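# Adjust deadbolt latch to longer backset, leave on bench

## Task

Change the deadbolt latch over to its longer backset setting, then leave it lying on the bench (not off the table).

## Robot and tools

ROBOT. Two arms, left_arm and right_arm, each with six joints (waist, shoulder, elbow, wrist pitch, wrist yaw, wrist roll) and a parallel gripper. Each base sits on a tilted plate; both plates hang from one metal frame behind the arms, and a 'too close' message treats a plate and its half of the frame as part of that arm. Calibrated bases: left_arm at (-0.028, +0.381, +0.156) m, right_arm at (-0.042, -0.153, +0.156) m.

FRAME. Reported positions use one scene frame: origin at table-top height, halfway between the nominal bases; +x points out over the table, +z up, left_arm on the +y side (arm names do not match image left/right). Printed hand positions and orientations may be off by a few cm, more at long reach. end_effector_position is the point between the finger pads, about 1 cm short of the tips; fingers point along the gripper's +z and part along its y.

ROW FORMAT. Every commanded row has 14 numbers in [-1, 1], always both arms: left_arm waist, shoulder, elbow, wrist pitch, wrist yaw, wrist roll, opening; then the same seven for right_arm. The six joint values are offsets, not poses: they are added to the arm's Joint targets as they stood when the action began (not to the previous row). Scale: 1.0 equals 1.202 rad waist, 1.258 shoulder, 1.3 elbow, 2.073 wrist pitch, 2.022 wrist yaw and wrist roll. The opening is absolute: +1 fully open (pad gap 0.094 m), -1 shut. Joint ranges (rad): waist -2.618 to 3.054, shoulder 0.000 to 3.142, elbow 0.000 to 3.142, wrist pitch -1.571 to 1.571, wrist yaw -1.571 to 1.571, wrist roll -2.094 to 2.094. A request more than 0.059 rad beyond a limit is refused outright; true limits may sit up to 0.059 rad either way, and 'joint sent to its limit' marks a joint clipped there.

execute_actions: argument actions is a list of zero or one item. [] looks and returns state plus pictures. {"rows": [...], "steps": n} plays 1 to 15 rows, one per 1/30 s step, n at most 15 and at least 7 (default 15); the final row repeats if rows run out. {"steps": n} alone waits up to 300 steps counted from the previous result, reply time included. A result is captured 7 steps before an action finishes; those steps finish before the next one starts. Optional cameras: list of names, ["all"], or [].

move: target is one 14-number row or a list of up to 15 rows, each an offset from the same current Joint targets. speed (rad/s, 0.01 to 2, default 0.5) caps the joint with farthest to travel; one value or one per target. blend (rad) rounds corners between listed targets; 0 stops at each. Paths take at least 0.5 s and are cut short past 10 s. All joints move together, so the hand traces a curve; nothing avoids obstacles or the other arm. Finger values of the first target are sent at the start, later ones on arrival after everything settles. The result adds a 'move:' line: done, off_target (settled more than 0.035 rad off), moving, held, or fault, plus limits=held and the worst joint error per arm. Done does not mean no contact.

wait: seconds from 0 to 10; robot keeps heading for the last target. zoom_image: camera (cam_high, cam_low, cam_left_wrist, cam_right_wrist) and region [x0, y0, x1, y1] in pixels, at most 504 by 504, from that camera's latest image. show_instructions: no arguments, shows the reference image (deadbolt latch manual). finished_scene: scene number; ends the scene for good, so first make sure the latch is set long and resting on the bench.

RESULT LINES. Joint positions (rad) and Joint velocities (rad/s) per arm, then pad gap (m, m/s); 'within noise' means the arm is still. Joint targets is the base your next offsets count from. Joint torques follow joint order, include gravity, carry offsets and noise, and the first three wrap at ±28 N m. grip_measured uses the opening scale, reads slightly wide when empty and narrower than a gripped part. grip_effort_nm is motor effort (negative closing), not pad force. 'joint command not followed' means the clearance check changed targets. MOTOR HOT appears near 75 °C; at 90 °C an over-temperature fault folds that arm away for the rest of the scene.

MOTION NOTES. Joint speed is capped; each step's target can lead the measured angle only by 0.202 (waist), 0.258 (shoulder), 0.3 (elbow), 0.573 (wrist pitch), 0.522 (yaw, roll) rad, and targets implying over 200 mm of hand travel are scaled back. Tiny turns may not start. Arms keep going toward the last command while you think. To stop pressing on something, command targets back past current positions.

GRIPPING. Below the touch reading the gripper pushes at full force (about 50-64 N per pad); close gently on delicate parts. To release, command an opening well above grip_measured.

AVOID. Dropping the latch or releasing it while it moves, letting anything leave the table, fast impacts, forceful pushes, arm-to-arm contact, and holding stretched or loaded poses long enough to overheat. Loose items may occasionally get nudged by the scene.

CAMERAS. cam_high, cam_low, cam_left_wrist, cam_right_wrist, each 896x504; wrist views follow their arm and may lag during motion.

Each tool is called in YAML: its name, and indented under it one key for each argument.

Reference images:

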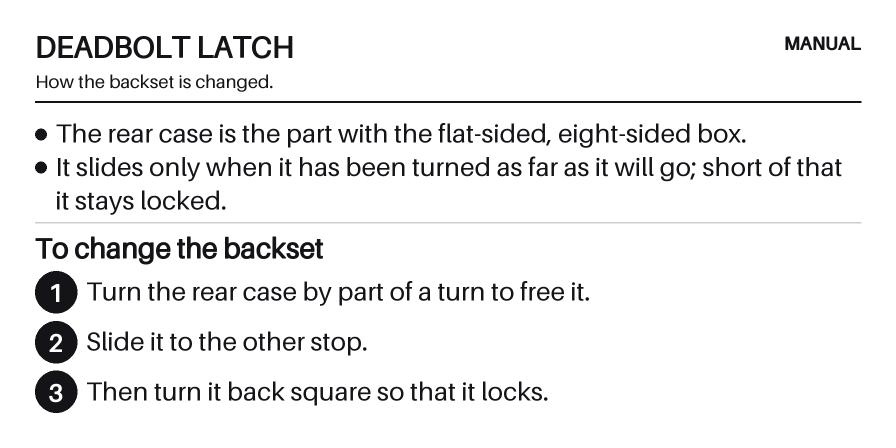

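## Session

execute_actions:
  actions: []

Scene clock: 0.00 s of 4900.00 s.
left_arm: end_effector_position=(+0.2864, +0.0497, +0.1443) grip_measured=+1.000 grip_effort_nm=n/a end_effector_quat_wxyz=(+0.223, +0.742, +0.611, -0.163) | right_arm: end_effector_position=(-0.1001, -0.5428, +0.2385) grip_measured=+1.000 grip_effort_nm=n/a end_effector_quat_wxyz=(+0.034, +0.959, -0.251, -0.125)
Joint positions: left_arm=[-1.001 2.091 1.261 -0.343 -0.475 1.065 0.094] | right_arm=[-2.391 1.687 1.589 -1.337 -0.639 1.415 0.094]
Joint velocities: within noise
Joint torques (N m): no reading
Motor temperatures (°C): left_arm=[29 35 31 31 27 28 27] | right_arm=[28 39 37 34 28 27 30]
Heat: left arm: 35 °C; right arm: 39 °C.
Joint targets: left_arm=[-1.019 2.082 1.268 -0.341 -0.462 1.064] | right_arm=[-2.404 1.681 1.594 -1.339 -0.630 1.415]

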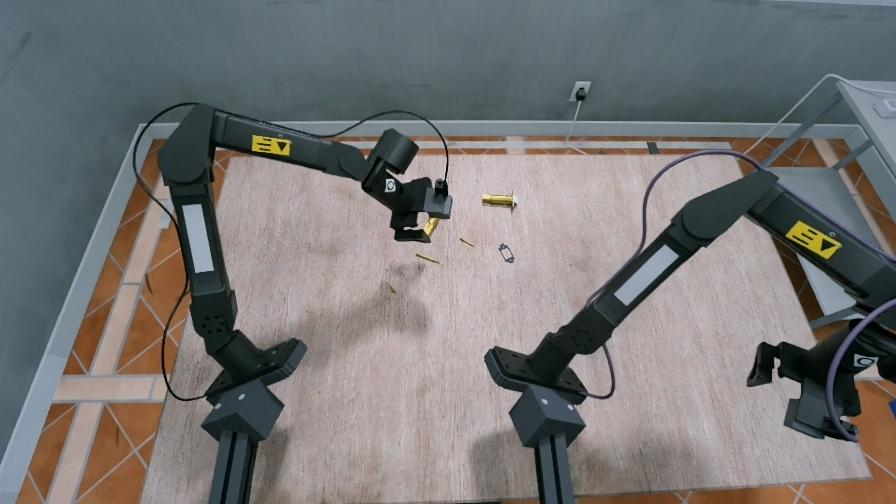

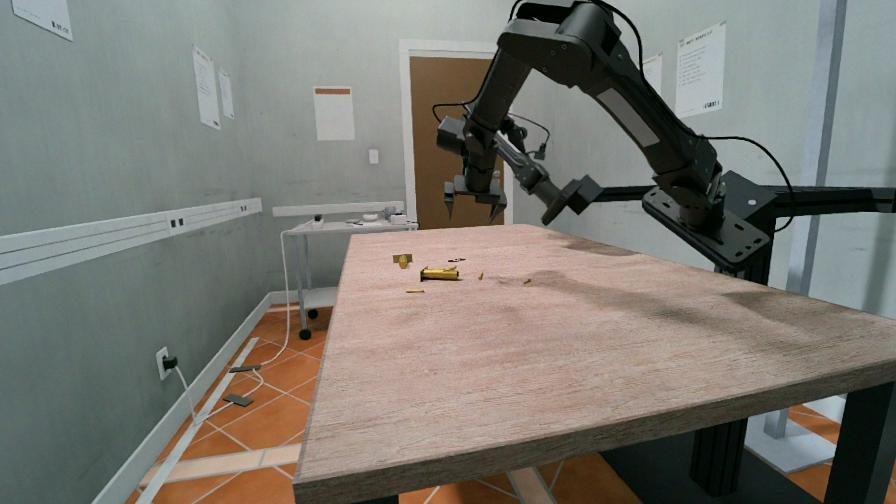

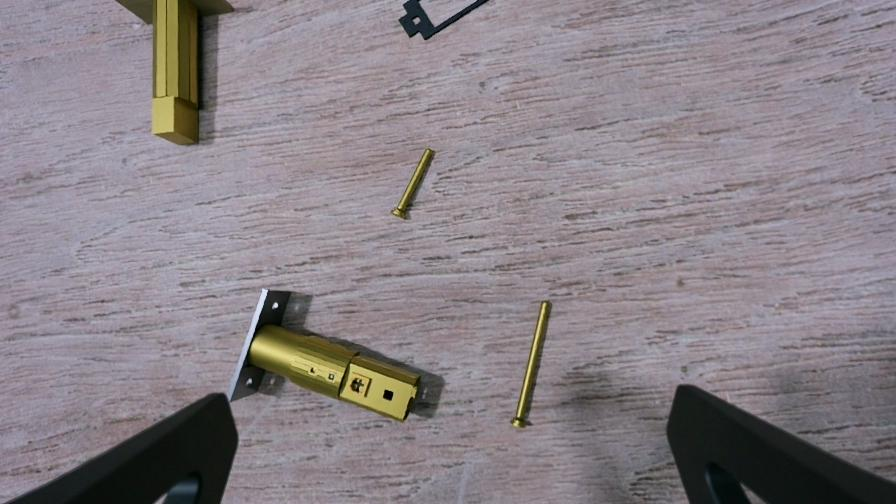

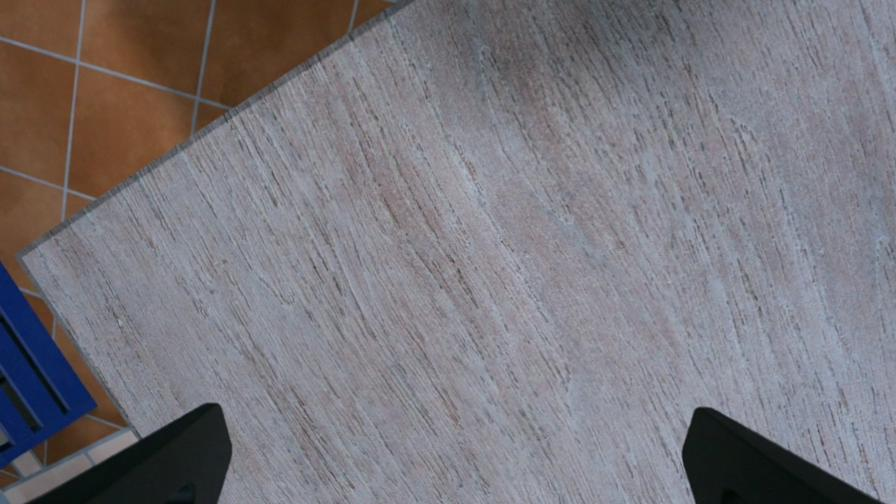

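zoom_image:
  camera: "cam_left_wrist"
  region: [210, 270, 470, 430]

zoom_image:
  camera: "cam_left_wrist"
  region: [90, 0, 350, 160]

zoom_image:
  camera: "cam_high"
  region: [380, 160, 560, 300]

zoom_image:
  camera: "cam_low"
  region: [360, 230, 560, 310]

Scaled by 1.938 from the camera's 896x504 image, which has a finer 1280x720 frame.

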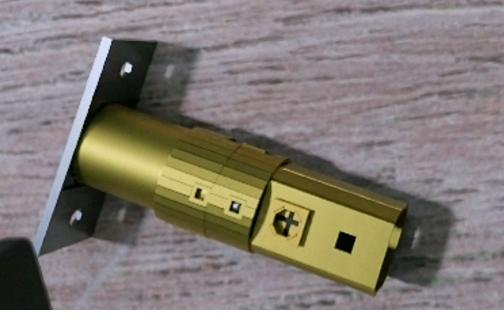

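Scaled by 1.938 from the camera's 896x504 image, which has a finer 1280x720 frame.

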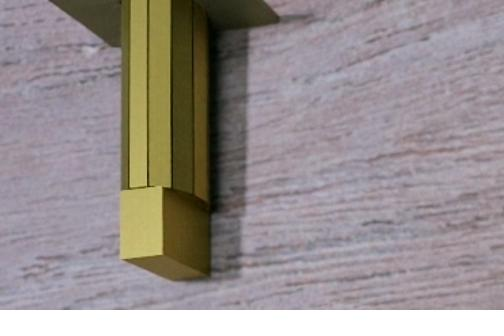

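Scaled by 2.800 from the camera's 896x504 image, which has a finer 1280x720 frame.

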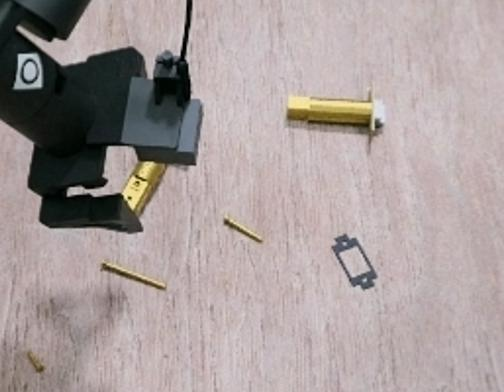

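Scaled by 2.520 from the camera's 896x504 image, which has a finer 1280x720 frame.

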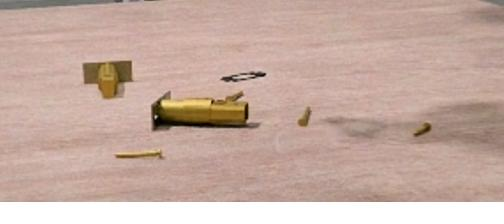

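move:
  target:
    - [0.2,-0.4,-0.5,0.3,0.2,-0.06,0, 0.1,-0.541,0,0,0.1,0,0]
    - [0.39,-0.463,-0.822,0.84,0.45,-0.124,0, 0.95,-0.541,0,0,0.312,0,0]
  speed: 0.9
  blend: 0.1
  cameras: ["cam_high","cam_left_wrist"]

Scene clock: 19.80 s of 4900.00 s.
left_arm: end_effector_position=(+0.3328, +0.2185, +0.2500) grip_measured=+0.002 grip_effort_nm=-0.095 end_effector_quat_wxyz=(+0.689, +0.279, +0.592, -0.311) | right_arm: end_effector_position=(+0.1937, -0.4952, +0.2481) grip_measured=+0.002 grip_effort_nm=-0.051 end_effector_quat_wxyz=(+0.063, +0.928, +0.322, -0.175)
Joint positions: left_arm=[-0.551 1.52 0.205 1.389 0.429 0.821 0.047] | right_arm=[-1.264 1.003 1.589 -1.336 -0.023 1.415 0.047]
Joint velocities: within noise
Joint torques (N m): left_arm=[-3.08 -5.31 1.94 1.31 0.66 -0.09] | right_arm=[-0.21 -6.82 5.6 0.19 0.46 -0.02]
Motor temperatures (°C): left_arm=[32 38 32 32 27 28 27] | right_arm=[30 41 37 34 28 27 30]
Heat: left arm: 38 °C; right arm: 41 °C.
Joint targets: left_arm=[-0.550 1.499 0.199 1.401 0.448 0.813] | right_arm=[-1.262 1.001 1.594 -1.339 0.001 1.415]
Kept back: nothing.
move: done
camera_calibration:
cam_left_wrist: T_world_to_cam=[[-0.754507, -0.65501, -0.040998, 0.406086], [-0.171529, 0.257111, -0.951037, 0.275661], [0.63348, -0.710532, -0.306346, 0.106807], [0, 0, 0, 1]] pos_world=[0.286019, 0.271005, 0.311532]
Images, in order (width x height): cam_high 896x504, cam_left_wrist 896x504.

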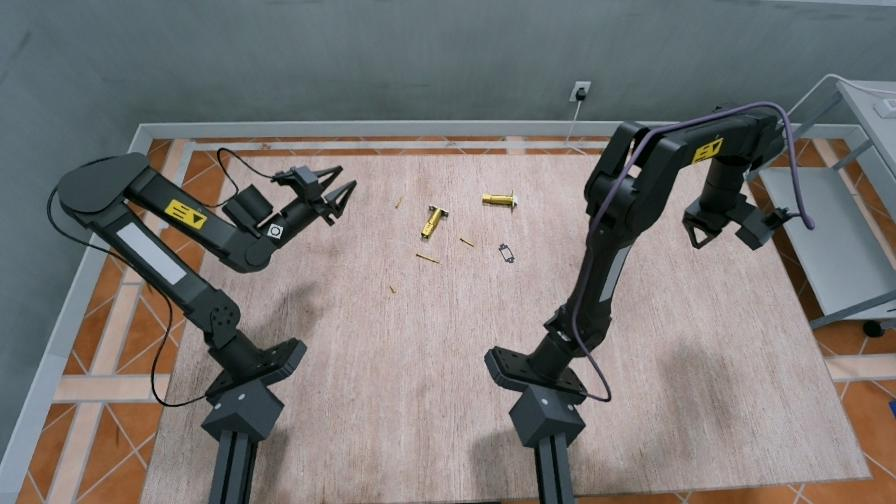

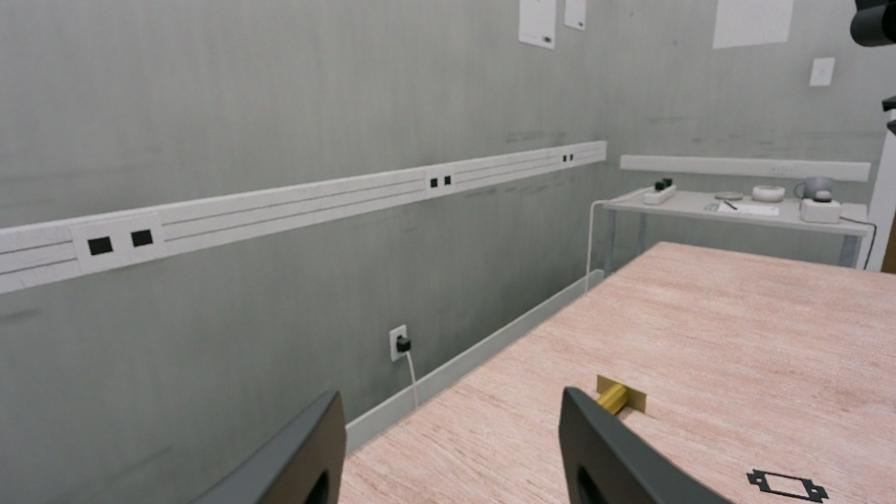

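move:
  target: [0,0,0,0,0,0,0, 0.967,0,0,0.05,0.2,-0.06,0.9]
  speed: 1.0
  cameras: []

Scene clock: 23.80 s of 4900.00 s.
left_arm: end_effector_position=(+0.3328, +0.2186, +0.2502) grip_measured=+0.002 grip_effort_nm=-0.085 end_effector_quat_wxyz=(+0.690, +0.279, +0.591, -0.311) | right_arm: end_effector_position=(+0.3479, -0.3680, +0.2432) grip_measured=+0.898 grip_effort_nm=0.139 end_effector_quat_wxyz=(+0.057, +0.722, +0.687, +0.065)
Joint positions: left_arm=[-0.551 1.52 0.205 1.39 0.43 0.821 0.047] | right_arm=[-0.106 1.003 1.589 -1.246 0.388 1.306 0.089]
Joint velocities: within noise
Joint torques (N m): left_arm=[-2.99 -5.37 2.03 1.3 0.56 -0.11] | right_arm=[0.84 -6.58 5.61 0.49 0.14 -0.13]
Motor temperatures (°C): left_arm=[31 37 32 32 27 28 27] | right_arm=[30 41 38 34 28 27 30]
Heat: left arm: 37 °C; right arm: 41 °C.
Joint targets: left_arm=[-0.550 1.499 0.199 1.401 0.448 0.813] | right_arm=[-0.100 1.001 1.594 -1.236 0.405 1.293]
Kept back: nothing.
move: done
No camera images: "cameras" was empty.

move:
  target: [0,0,0,0,0,0,0, 0.704,0.909,0.161,0.057,0.208,-0.057,0.4]
  speed: 0.9
  cameras: ["cam_high","cam_low","cam_right_wrist"]

Scene clock: 26.20 s of 4900.00 s.
left_arm: end_effector_position=(+0.3328, +0.2186, +0.2502) grip_measured=+0.002 grip_effort_nm=-0.100 end_effector_quat_wxyz=(+0.690, +0.279, +0.591, -0.311) | right_arm: end_effector_position=(+0.3763, +0.0366, +0.1037) grip_measured=+0.402 grip_effort_nm=-0.051 end_effector_quat_wxyz=(-0.016, +0.218, +0.976, -0.007)
Joint positions: left_arm=[-0.551 1.52 0.205 1.39 0.43 0.821 0.047] | right_arm=[0.735 2.15 1.783 -1.127 0.808 1.19 0.066]
Joint velocities: within noise
Joint torques (N m): left_arm=[-3 -5.35 1.96 1.33 0.58 -0.08] | right_arm=[7.97 -7.79 5.29 0.09 0.16 -0.12]
Motor temperatures (°C): left_arm=[31 37 32 32 27 28 27] | right_arm=[30 41 38 34 28 27 30]
Heat: left arm: 37 °C; right arm: 41 °C.
Joint targets: left_arm=[-0.550 1.499 0.199 1.401 0.448 0.813] | right_arm=[0.747 2.144 1.803 -1.118 0.825 1.178]
Kept back: nothing.
move: done
camera_calibration:
cam_right_wrist: T_world_to_cam=[[-0.433607, -0.900999, 0.0136363, 0.197153], [-0.800954, 0.392305, 0.452294, 0.278572], [-0.412866, 0.185196, -0.891765, 0.329535], [0, 0, 0, 1]] pos_world=[0.444664, 0.00732125, 0.165183]
Images, in order (width x height): cam_high 896x504, cam_low 896x504, cam_right_wrist 896x504.

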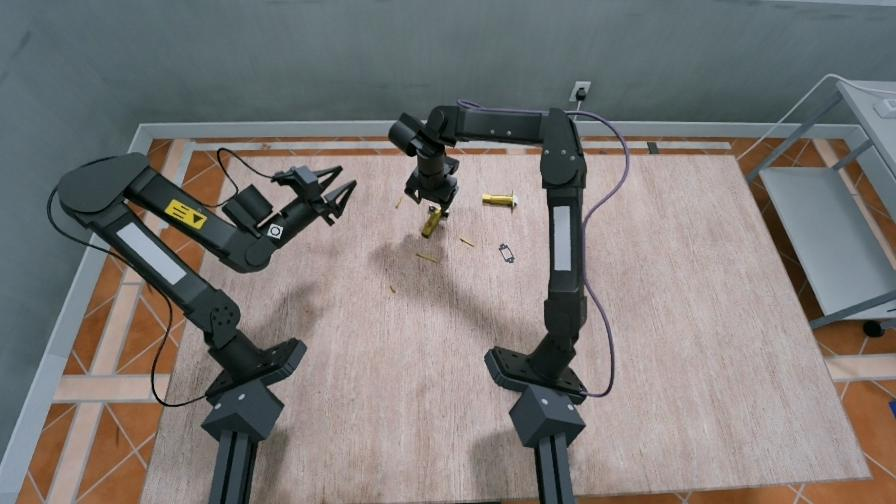

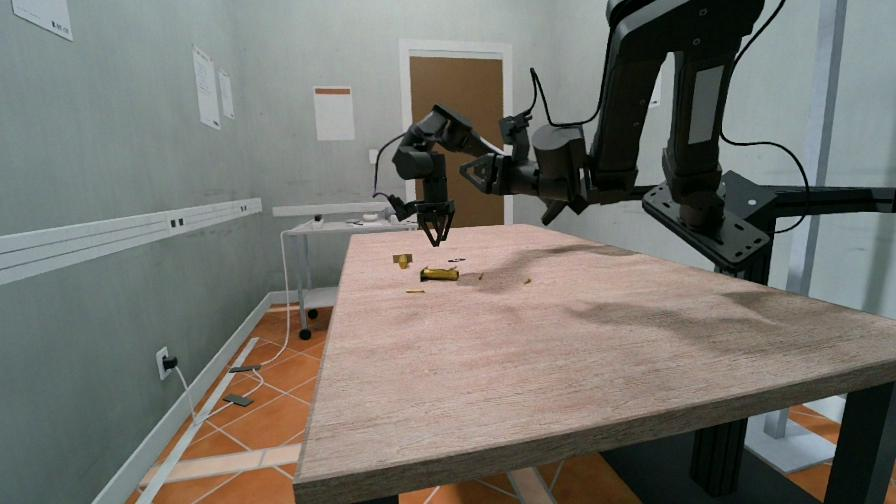

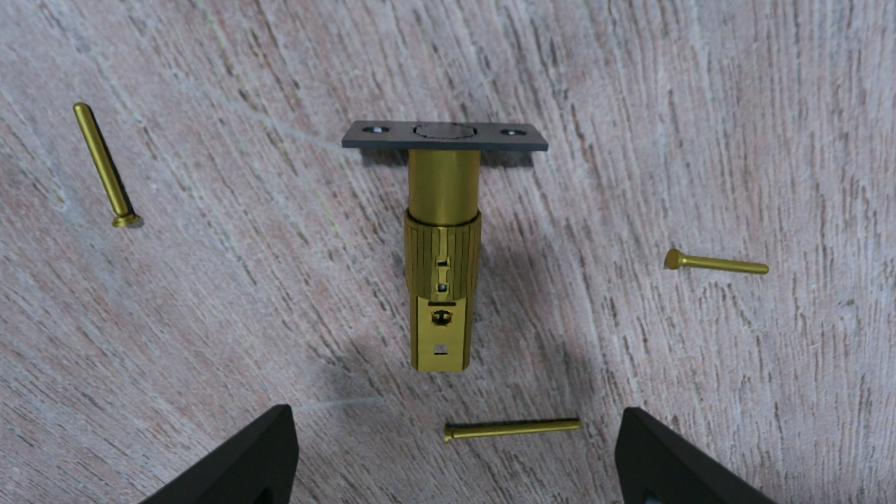

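zoom_image:
  camera: "cam_right_wrist"
  region: [330, 100, 570, 390]

Scaled by 1.738 from the camera's 896x504 image, which has a finer 1280x720 frame.

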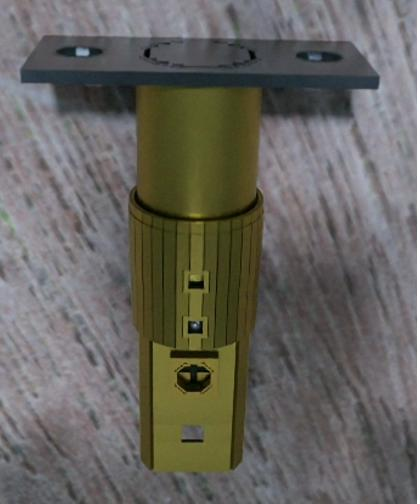

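zoom_image:
  camera: "cam_low"
  region: [370, 180, 510, 300]

Scaled by 3.600 from the camera's 896x504 image, which has a finer 1280x720 frame.

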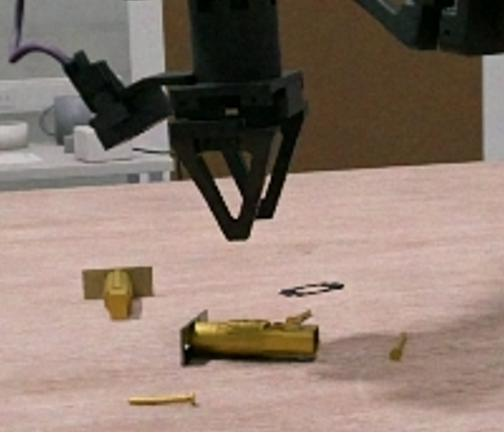

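move:
  target: [0,0,0,0,0,0,0, -0.107,0.022,-0.041,0.126,-0.004,-0.092,0.2]
  speed: 0.4
  cameras: ["cam_low","cam_right_wrist"]

zoom_image:
  camera: "cam_low"
  region: [370, 180, 510, 300]

Scene clock: 30.97 s of 4900.00 s.
left_arm: end_effector_position=(+0.3328, +0.2187, +0.2504) grip_measured=+0.002 grip_effort_nm=-0.095 end_effector_quat_wxyz=(+0.690, +0.279, +0.591, -0.311) | right_arm: end_effector_position=(+0.4193, +0.0237, +0.0589) grip_measured=+0.202 grip_effort_nm=-0.051 end_effector_quat_wxyz=(+0.015, +0.250, +0.968, +0.010)
Joint positions: left_arm=[-0.551 1.52 0.205 1.39 0.43 0.821 0.047] | right_arm=[0.609 2.157 1.761 -0.869 0.809 1.004 0.056]
Joint velocities: within noise
Joint torques (N m): left_arm=[-2.99 -5.27 2.07 1.32 0.59 -0.09] | right_arm=[7.79 -6.86 2.65 0.22 0.09 -0.11]
Motor temperatures (°C): left_arm=[31 37 31 32 27 28 27] | right_arm=[31 42 38 34 28 27 30]
Heat: left arm: 37 °C; right arm: 42 °C.
Joint targets: left_arm=[-0.550 1.499 0.199 1.401 0.448 0.813] | right_arm=[0.618 2.172 1.750 -0.856 0.817 0.992]
Kept back: nothing.
move: done
camera_calibration:
cam_right_wrist: T_world_to_cam=[[-0.491796, -0.869955, -0.0362792, 0.231405], [-0.803268, 0.43723, 0.404464, 0.341077], [-0.336003, 0.228056, -0.913834, 0.27779], [0, 0, 0, 1]] pos_world=[0.481118, -0.0111691, 0.124296]
Images, in order (width x height): cam_low 896x504, cam_right_wrist 896x504.

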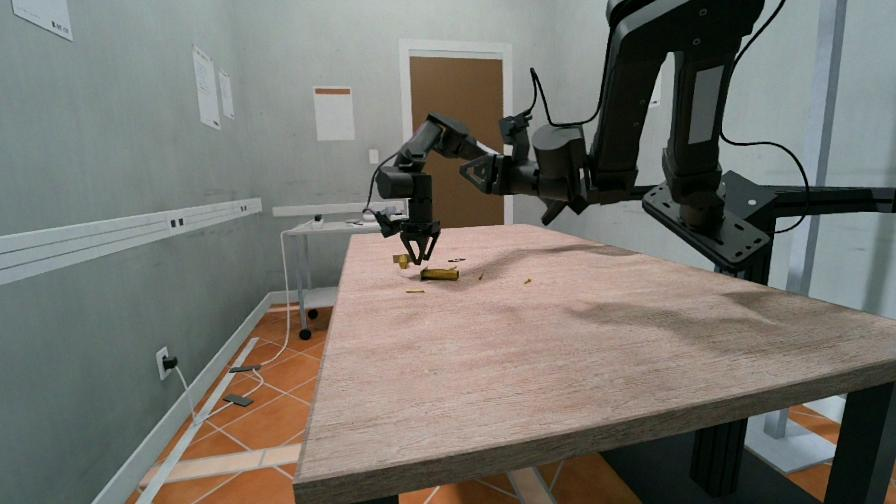

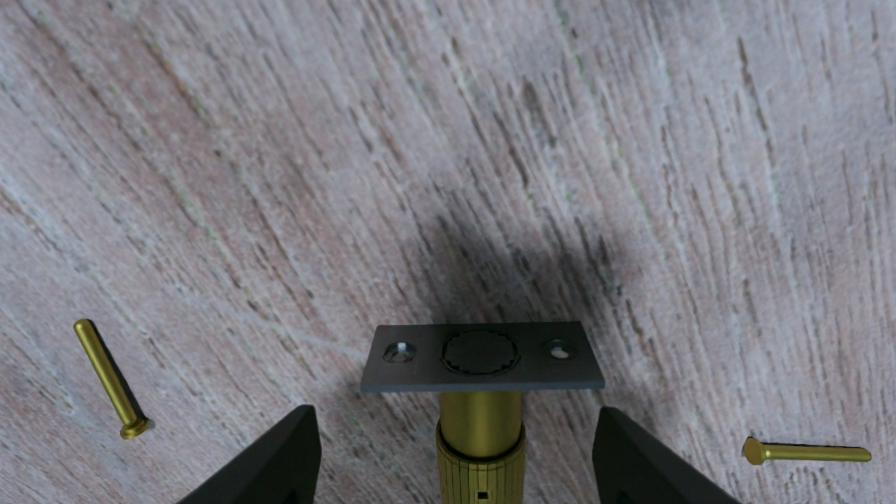

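Scaled by 3.600 from the camera's 896x504 image, which has a finer 1280x720 frame.

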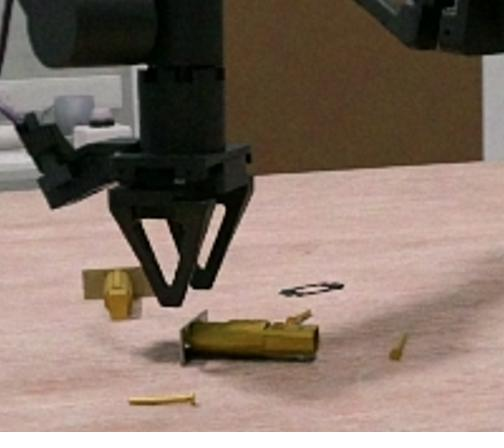

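move:
  target: [0,0,0,0,0,0,0, 0.016,0.004,-0.019,-0.018,-0.001,0.013,0.2]
  speed: 0.3
  cameras: ["cam_low","cam_right_wrist"]

Scene clock: 33.60 s of 4900.00 s.
left_arm: end_effector_position=(+0.3328, +0.2187, +0.2504) grip_measured=+0.002 grip_effort_nm=-0.085 end_effector_quat_wxyz=(+0.690, +0.279, +0.591, -0.311) | right_arm: end_effector_position=(+0.4076, +0.0236, +0.0532) grip_measured=+0.202 grip_effort_nm=-0.051 end_effector_quat_wxyz=(+0.005, +0.237, +0.971, +0.001)
Joint positions: left_arm=[-0.551 1.52 0.205 1.39 0.43 0.821 0.047] | right_arm=[0.609 2.162 1.736 -0.879 0.809 1.007 0.056]
Joint velocities: within noise
Joint torques (N m): left_arm=[-3.02 -5.34 2.07 1.32 0.57 -0.1] | right_arm=[9.26 -6.79 2.56 -0.07 0.07 0.12]
Motor temperatures (°C): left_arm=[31 37 31 33 27 28 27] | right_arm=[31 42 38 34 28 27 30]
Heat: left arm: 37 °C; right arm: 42 °C.
Joint targets: left_arm=[-0.550 1.499 0.199 1.401 0.448 0.813] | right_arm=[0.637 2.177 1.725 -0.894 0.815 1.019]
Kept back: nothing.
move: done
camera_calibration:
cam_right_wrist: T_world_to_cam=[[-0.468998, -0.883119, -0.0118969, 0.215023], [-0.804691, 0.421718, 0.417883, 0.334251], [-0.364023, 0.20556, -0.908423, 0.280373], [0, 0, 0, 1]] pos_world=[0.471877, -0.0087019, 0.117578]
Images, in order (width x height): cam_low 896x504, cam_right_wrist 896x504.

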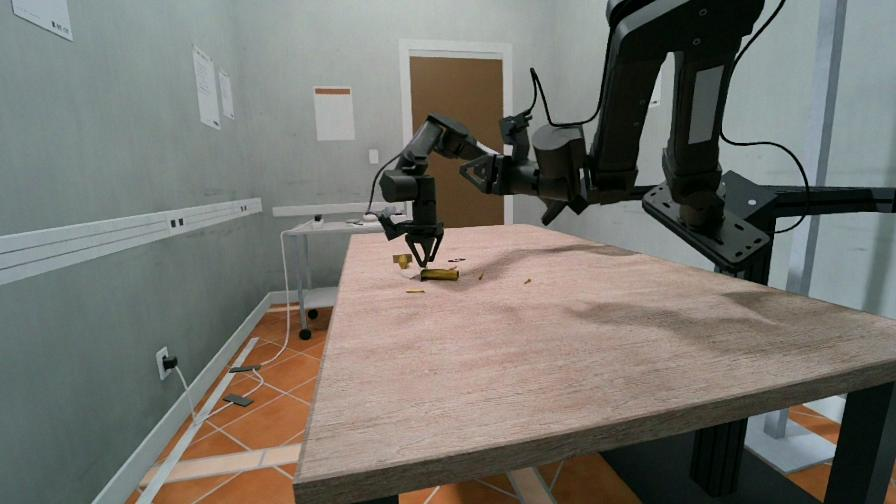

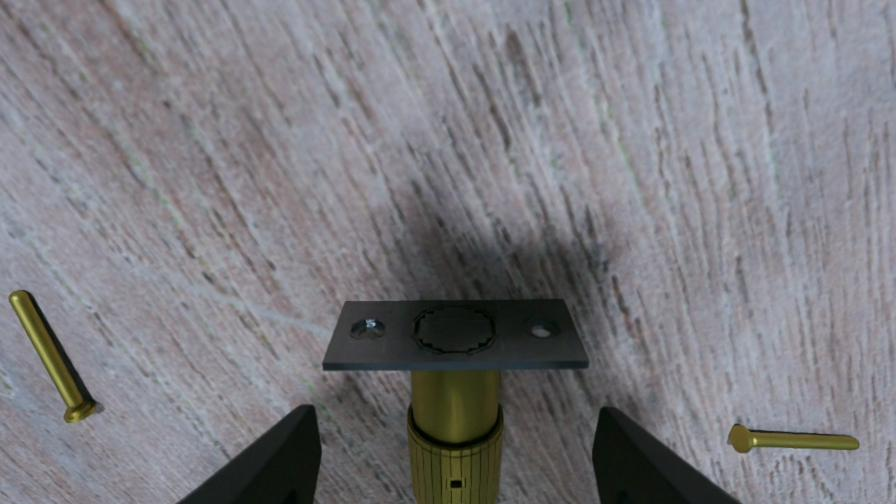

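move:
  target:
    - [0,0,0,0,0,0,0, 0,0,0,-0.014,0,0,0.2]
    - [0,0,0,0,0,0,0, -0.038,0.026,-0.029,0.054,-0.006,-0.028,0.2]
  speed: 0.2
  cameras: ["cam_low","cam_right_wrist"]

zoom_image:
  camera: "cam_low"
  region: [370, 200, 510, 300]

Scene clock: 36.13 s of 4900.00 s.
left_arm: end_effector_position=(+0.3328, +0.2187, +0.2504) grip_measured=+0.002 grip_effort_nm=-0.090 end_effector_quat_wxyz=(+0.690, +0.279, +0.591, -0.311) | right_arm: end_effector_position=(+0.4013, +0.0290, +0.0306) grip_measured=+0.202 grip_effort_nm=-0.056 end_effector_quat_wxyz=(+0.005, +0.234, +0.972, -0.004)
Joint positions: left_arm=[-0.551 1.52 0.205 1.39 0.43 0.821 0.047] | right_arm=[0.586 2.194 1.698 -0.794 0.809 0.973 0.056]
Joint velocities: within noise
Joint torques (N m): left_arm=[-3 -5.31 1.92 1.32 0.56 -0.11] | right_arm=[7.57 -6.87 2.45 0.19 -0.07 -0.13]
Motor temperatures (°C): left_arm=[31 37 31 33 27 28 27] | right_arm=[32 42 37 34 28 27 30]
Heat: left arm: 37 °C; right arm: 42 °C.
Joint targets: left_arm=[-0.550 1.499 0.199 1.401 0.448 0.813] | right_arm=[0.592 2.210 1.687 -0.782 0.803 0.962]
Kept back: nothing.
move: done
camera_calibration:
cam_right_wrist: T_world_to_cam=[[-0.462372, -0.886678, -0.00370658, 0.21385], [-0.807042, 0.419105, 0.415974, 0.337421], [-0.367282, 0.195326, -0.909369, 0.258044], [0, 0, 0, 1]] pos_world=[0.465966, -0.00220186, 0.0950916]
Images, in order (width x height): cam_low 896x504, cam_right_wrist 896x504.

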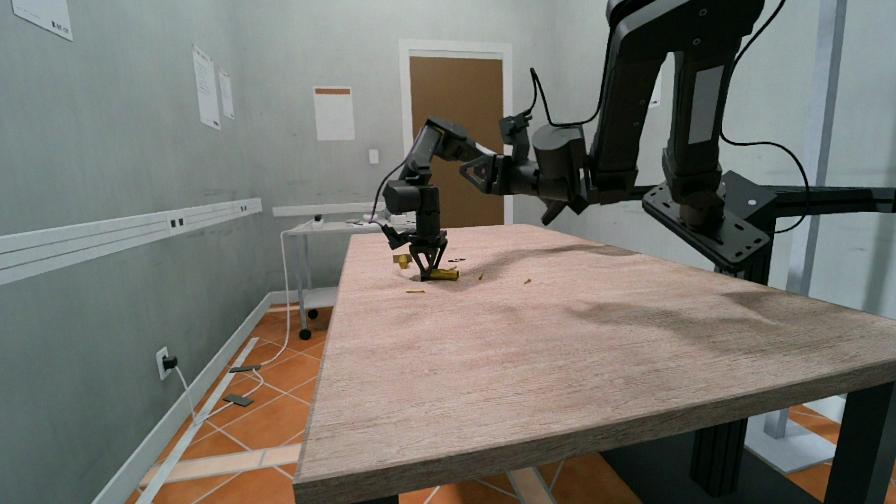

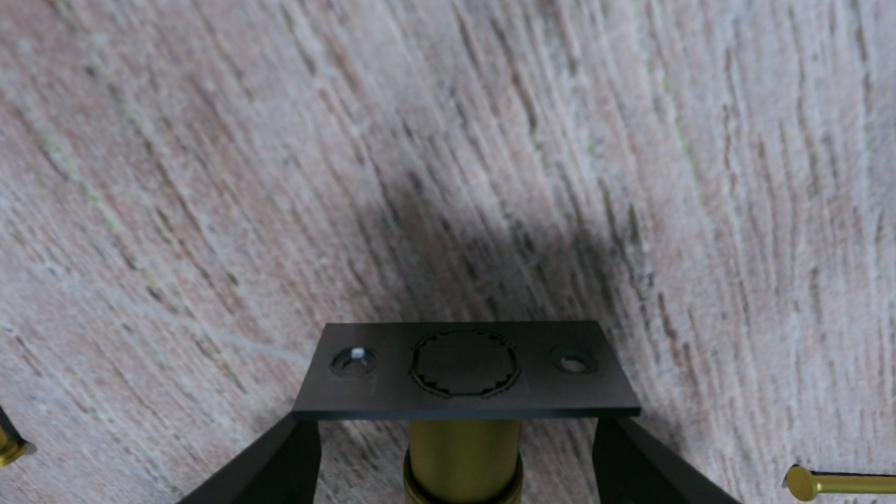

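Scaled by 3.600 from the camera's 896x504 image, which has a finer 1280x720 frame.

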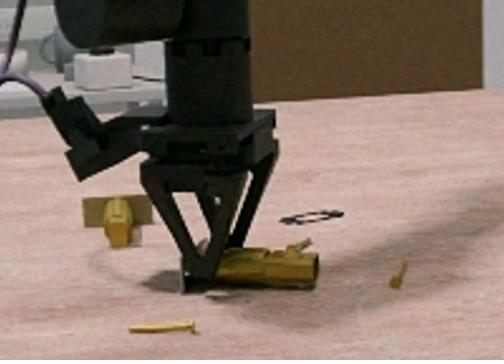

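move:
  target: [0,0,0,0,0,0,0, -0.009,0.007,-0.008,0.013,-0.002,-0.007,0.2]
  speed: 0.1
  cameras: ["cam_low"]

zoom_image:
  camera: "cam_low"
  region: [400, 240, 480, 300]

Scene clock: 37.57 s of 4900.00 s.
left_arm: end_effector_position=(+0.3328, +0.2187, +0.2504) grip_measured=+0.002 grip_effort_nm=-0.095 end_effector_quat_wxyz=(+0.690, +0.279, +0.591, -0.311) | right_arm: end_effector_position=(+0.3999, +0.0299, +0.0234) grip_measured=+0.202 grip_effort_nm=-0.056 end_effector_quat_wxyz=(+0.005, +0.232, +0.973, -0.004)
Joint positions: left_arm=[-0.551 1.52 0.205 1.39 0.43 0.821 0.047] | right_arm=[0.577 2.203 1.688 -0.767 0.807 0.959 0.056]
Joint velocities: within noise
Joint torques (N m): left_arm=[-3.11 -5.34 2 1.31 0.57 -0.1] | right_arm=[7.43 -6.91 2.43 0.18 -0.08 -0.11]
Motor temperatures (°C): left_arm=[31 37 31 33 27 28 27] | right_arm=[32 42 37 34 28 27 30]
Heat: left arm: 37 °C; right arm: 42 °C.
Joint targets: left_arm=[-0.550 1.499 0.199 1.401 0.448 0.813] | right_arm=[0.581 2.218 1.677 -0.755 0.799 0.948]
Kept back: nothing.
move: done
Images, in order (width x height): cam_low 896x504.

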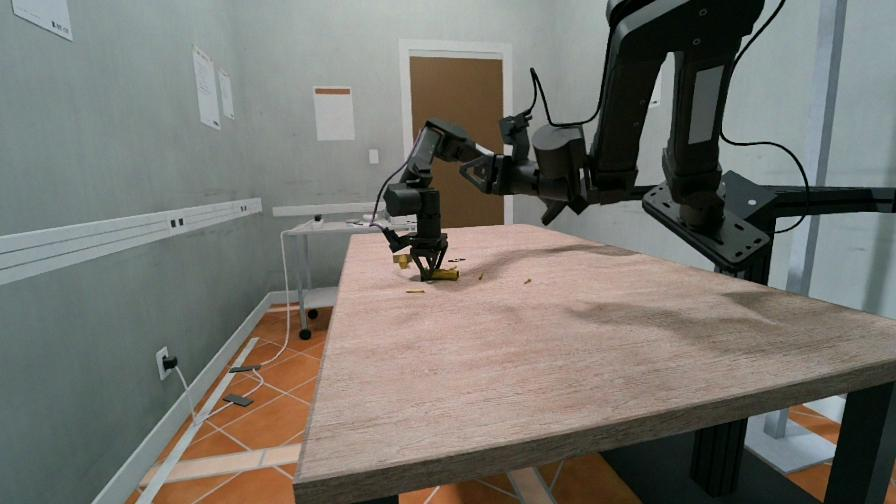

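Scaled by 6.300 from the camera's 896x504 image, which has a finer 1280x720 frame.

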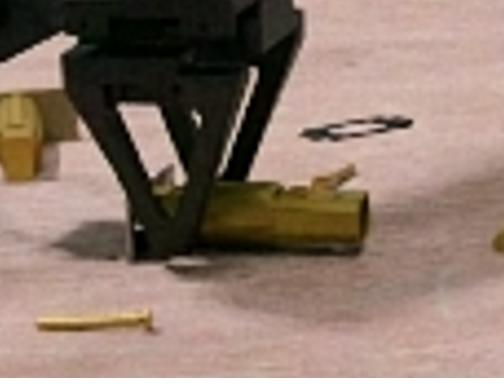

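execute_actions:
  actions:
    - {"rows":[[0,0,0,0,0,0,0,0,0,0,0,0,0,0.0],[0,0,0,0,0,0,0,0,0,0,0,0,0,-0.15],[0,0,0,0,0,0,0,0,0,0,0,0,0,-0.3],[0,0,0,0,0,0,0,0,0,0,0,0,0,-0.4],[0,0,0,0,0,0,0,0,0,0,0,0,0,-0.45],[0,0,0,0,0,0,0,0,0,0,0,0,0,-0.48]]}

execute_actions:
  actions:
    - {"rows":[[0,0,0,0,0,0,0,0,0,0,0,0,0,-0.52],[0,0,0,0,0,0,0,0,0,0,0,0,0,-0.54],[0,0,0,0,0,0,0,0,0,0,0,0,0,-0.56],[0,0,0,0,0,0,0,0,0,0,0,0,0,-0.6],[0,0,0,0,0,0,0,0,0,0,0,0,0,-0.65],[0,0,0,0,0,0,0,0,0,0,0,0,0,-0.7],[0,0,0,0,0,0,0,0,0,0,0,0,0,-0.75]]}
  cameras: ["cam_low","cam_right_wrist"]

Scene clock: 38.30 s of 4900.00 s.
left_arm: end_effector_position=(+0.3328, +0.2187, +0.2504) grip_measured=+0.002 grip_effort_nm=-0.095 end_effector_quat_wxyz=(+0.690, +0.279, +0.591, -0.311) | right_arm: end_effector_position=(+0.4000, +0.0301, +0.0234) grip_measured=-0.475 grip_effort_nm=-0.168 end_effector_quat_wxyz=(+0.005, +0.232, +0.973, -0.004)
Joint positions: left_arm=[-0.551 1.52 0.205 1.39 0.43 0.821 0.047] | right_arm=[0.577 2.203 1.688 -0.766 0.806 0.958 0.025]
Joint velocities: within noise
Joint torques (N m): left_arm=[-2.97 -5.29 1.91 1.34 0.58 -0.09] | right_arm=[7.45 -6.95 2.44 0.18 -0.09 -0.11]
Motor temperatures (°C): left_arm=[31 37 31 33 27 28 27] | right_arm=[32 42 37 34 28 27 30]
Heat: left arm: 37 °C; right arm: 42 °C.
Joint targets: left_arm=[-0.550 1.499 0.199 1.401 0.448 0.813] | right_arm=[0.581 2.218 1.677 -0.755 0.799 0.948]
Steps of this call (1-14: nothing new was sent; 15-22: this action's first 8). Readings (joint positions of left_arm | right_arm):
15: [-0.551 1.520 0.205 1.390 0.430 0.821] | [0.577 2.203 1.688 -0.767 0.807 0.959]
16: [-0.551 1.520 0.205 1.390 0.430 0.821] | [0.577 2.203 1.688 -0.767 0.807 0.958]
18: [-0.551 1.520 0.205 1.390 0.430 0.821] | [0.577 2.203 1.688 -0.766 0.807 0.958]
22: the state above

Scene clock: 38.80 s of 4900.00 s.
left_arm: end_effector_position=(+0.3328, +0.2187, +0.2504) grip_measured=+0.002 grip_effort_nm=-0.090 end_effector_quat_wxyz=(+0.690, +0.279, +0.591, -0.311) | right_arm: end_effector_position=(+0.4000, +0.0301, +0.0234) grip_measured=-0.529 grip_effort_nm=-0.916 end_effector_quat_wxyz=(+0.005, +0.232, +0.973, -0.004)
Joint positions: left_arm=[-0.551 1.52 0.205 1.39 0.43 0.821 0.047] | right_arm=[0.577 2.203 1.688 -0.766 0.806 0.958 0.022]
Joint velocities: within noise
Joint torques (N m): left_arm=[-3.04 -5.34 1.98 1.3 0.57 -0.11] | right_arm=[7.45 -6.91 2.43 0.18 -0.09 -0.11]
Motor temperatures (°C): left_arm=[31 37 31 33 27 28 27] | right_arm=[32 42 37 34 28 27 30]
Heat: left arm: 37 °C; right arm: 42 °C.
Joint targets: left_arm=[-0.550 1.499 0.199 1.401 0.448 0.813] | right_arm=[0.581 2.218 1.677 -0.755 0.799 0.948]
Steps of this call (1-7: your previous action's last 7; 8-15: this action's first 8). Readings (joint positions of left_arm | right_arm):
8: [-0.551 1.520 0.205 1.390 0.430 0.821] | [0.577 2.203 1.688 -0.766 0.806 0.958]
9: [-0.551 1.520 0.205 1.390 0.430 0.821] | [0.577 2.203 1.688 -0.766 0.806 0.958]
11: [-0.551 1.520 0.205 1.390 0.430 0.821] | [0.577 2.203 1.688 -0.766 0.806 0.958]
15: the state above
camera_calibration:
cam_right_wrist: T_world_to_cam=[[-0.45937, -0.888241, -0.0028372, 0.212945], [-0.808202, 0.416647, 0.41619, 0.339424], [-0.368495, 0.193478, -0.909273, 0.251344], [0, 0, 0, 1]] pos_world=[0.464762, -0.000903363, 0.08788]
Images, in order (width x height): cam_low 896x504, cam_right_wrist 896x504.

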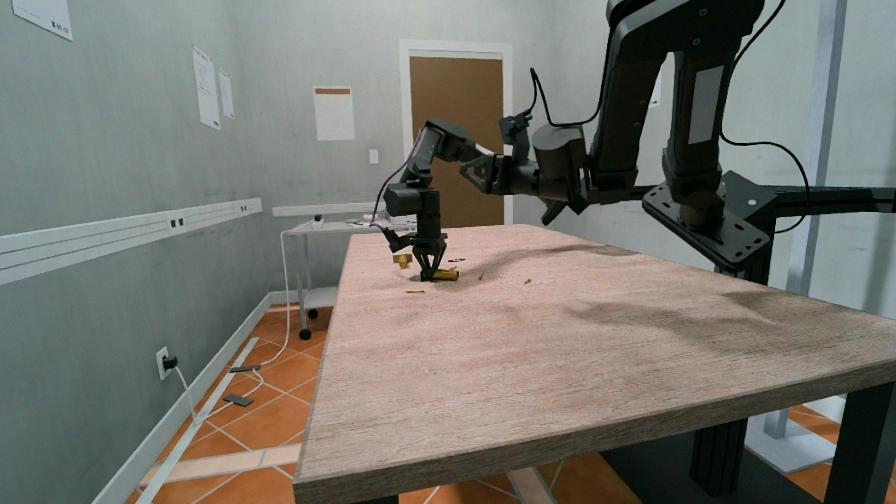

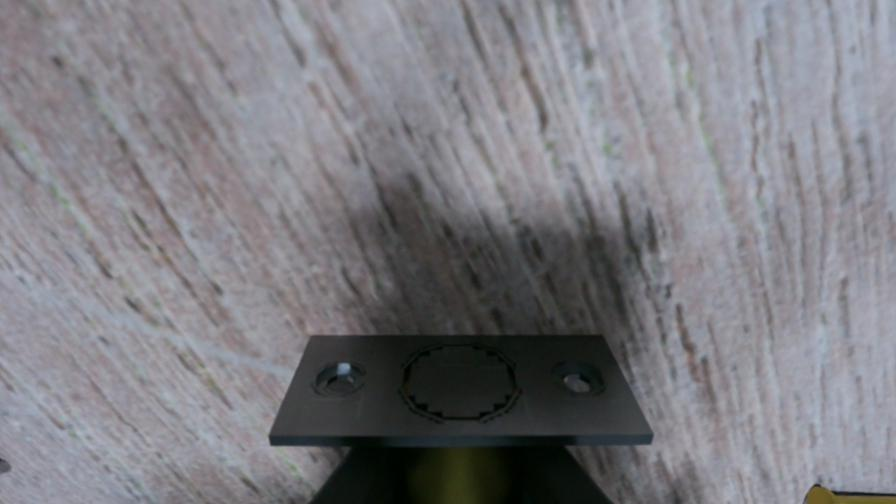

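move:
  target:
    - [0,0,0,0,0,0,0, 0.042,-0.036,0.046,-0.068,0,0.037,-0.75]
    - [0,0,0,0,0,0,0, 0.116,-0.217,0.010,-0.1905,0.015,0.387,-0.75]
  speed: [0.25,0.5]
  blend: 0.03
  cameras: ["cam_low","cam_high","cam_left_wrist"]

zoom_image:
  camera: "cam_low"
  region: [370, 180, 530, 300]

zoom_image:
  camera: "cam_left_wrist"
  region: [550, 260, 896, 504]

Scene clock: 42.97 s of 4900.00 s.
left_arm: end_effector_position=(+0.3328, +0.2187, +0.2504) grip_measured=+0.002 grip_effort_nm=-0.095 end_effector_quat_wxyz=(+0.690, +0.279, +0.591, -0.311) | right_arm: end_effector_position=(+0.3932, -0.0165, +0.1251) grip_measured=-0.533 grip_effort_nm=-0.984 end_effector_quat_wxyz=(-0.003, +0.507, +0.862, +0.000)
Joint positions: left_arm=[-0.551 1.52 0.205 1.39 0.43 0.821 0.047] | right_arm=[0.69 1.973 1.702 -1.133 0.813 1.718 0.022]
Joint velocities: within noise
Joint torques (N m): left_arm=[-3 -5.31 1.98 1.33 0.57 -0.07] | right_arm=[8.64 -9.11 2.71 -0.12 0.16 0.12]
Motor temperatures (°C): left_arm=[31 37 31 33 27 28 27] | right_arm=[33 43 37 33 28 27 30]
Heat: left arm: 37 °C; right arm: 43 °C.
Joint targets: left_arm=[-0.550 1.499 0.199 1.401 0.448 0.813] | right_arm=[0.720 1.945 1.690 -1.150 0.830 1.730]
Kept back: nothing.
move: done
camera_calibration:
cam_left_wrist: T_world_to_cam=[[-0.754344, -0.655208, -0.0408261, 0.406162], [-0.170586, 0.25569, -0.95159, 0.276144], [0.633928, -0.710862, -0.304648, 0.106475], [0, 0, 0, 1]] pos_world=[0.285995, 0.271203, 0.311795]
Images, in order (width x height): cam_high 896x504, cam_low 896x504, cam_left_wrist 896x504.

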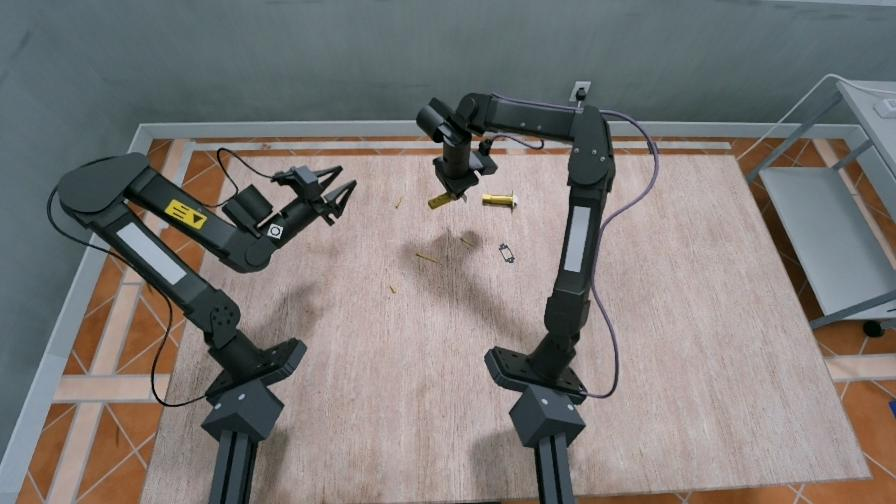

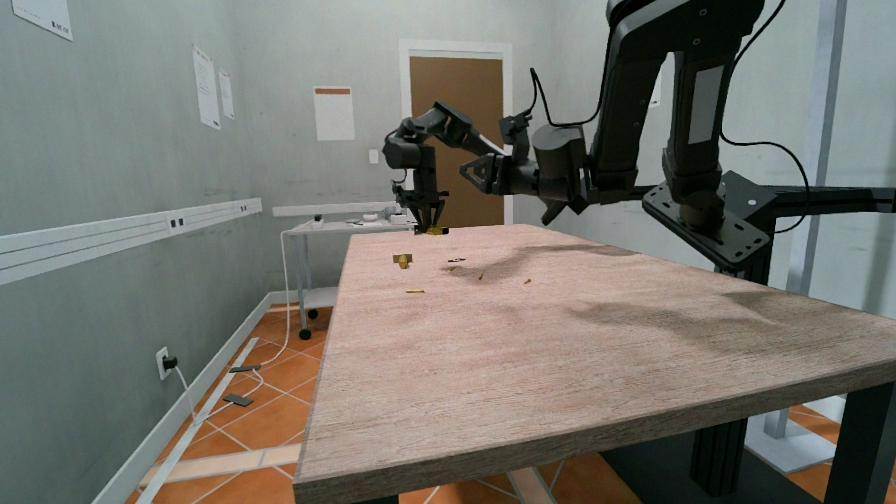

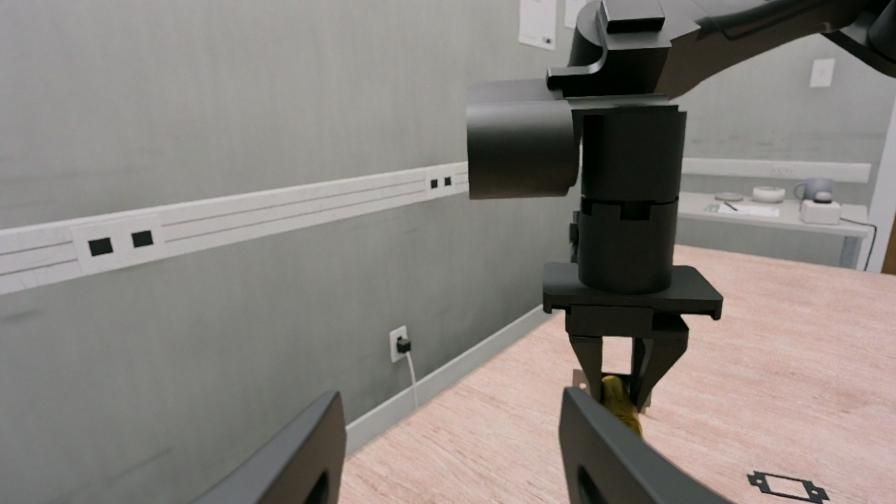

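Scaled by 3.150 from the camera's 896x504 image, which has a finer 1280x720 frame.

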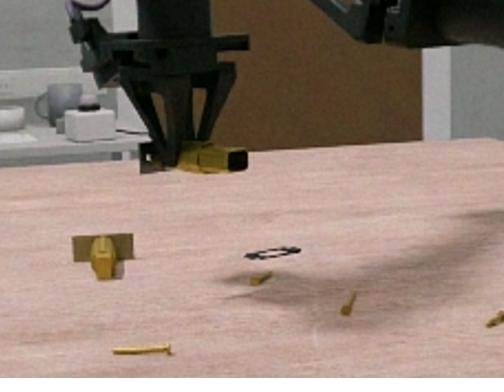

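Scaled by 1.457 from the camera's 896x504 image, which has a finer 1280x720 frame.

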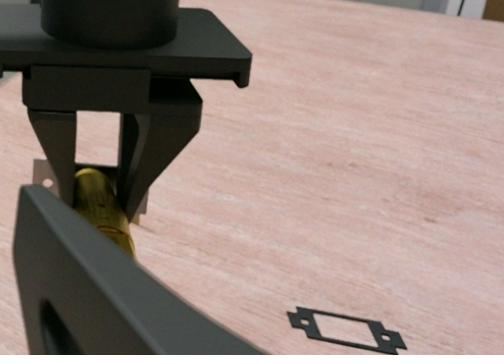

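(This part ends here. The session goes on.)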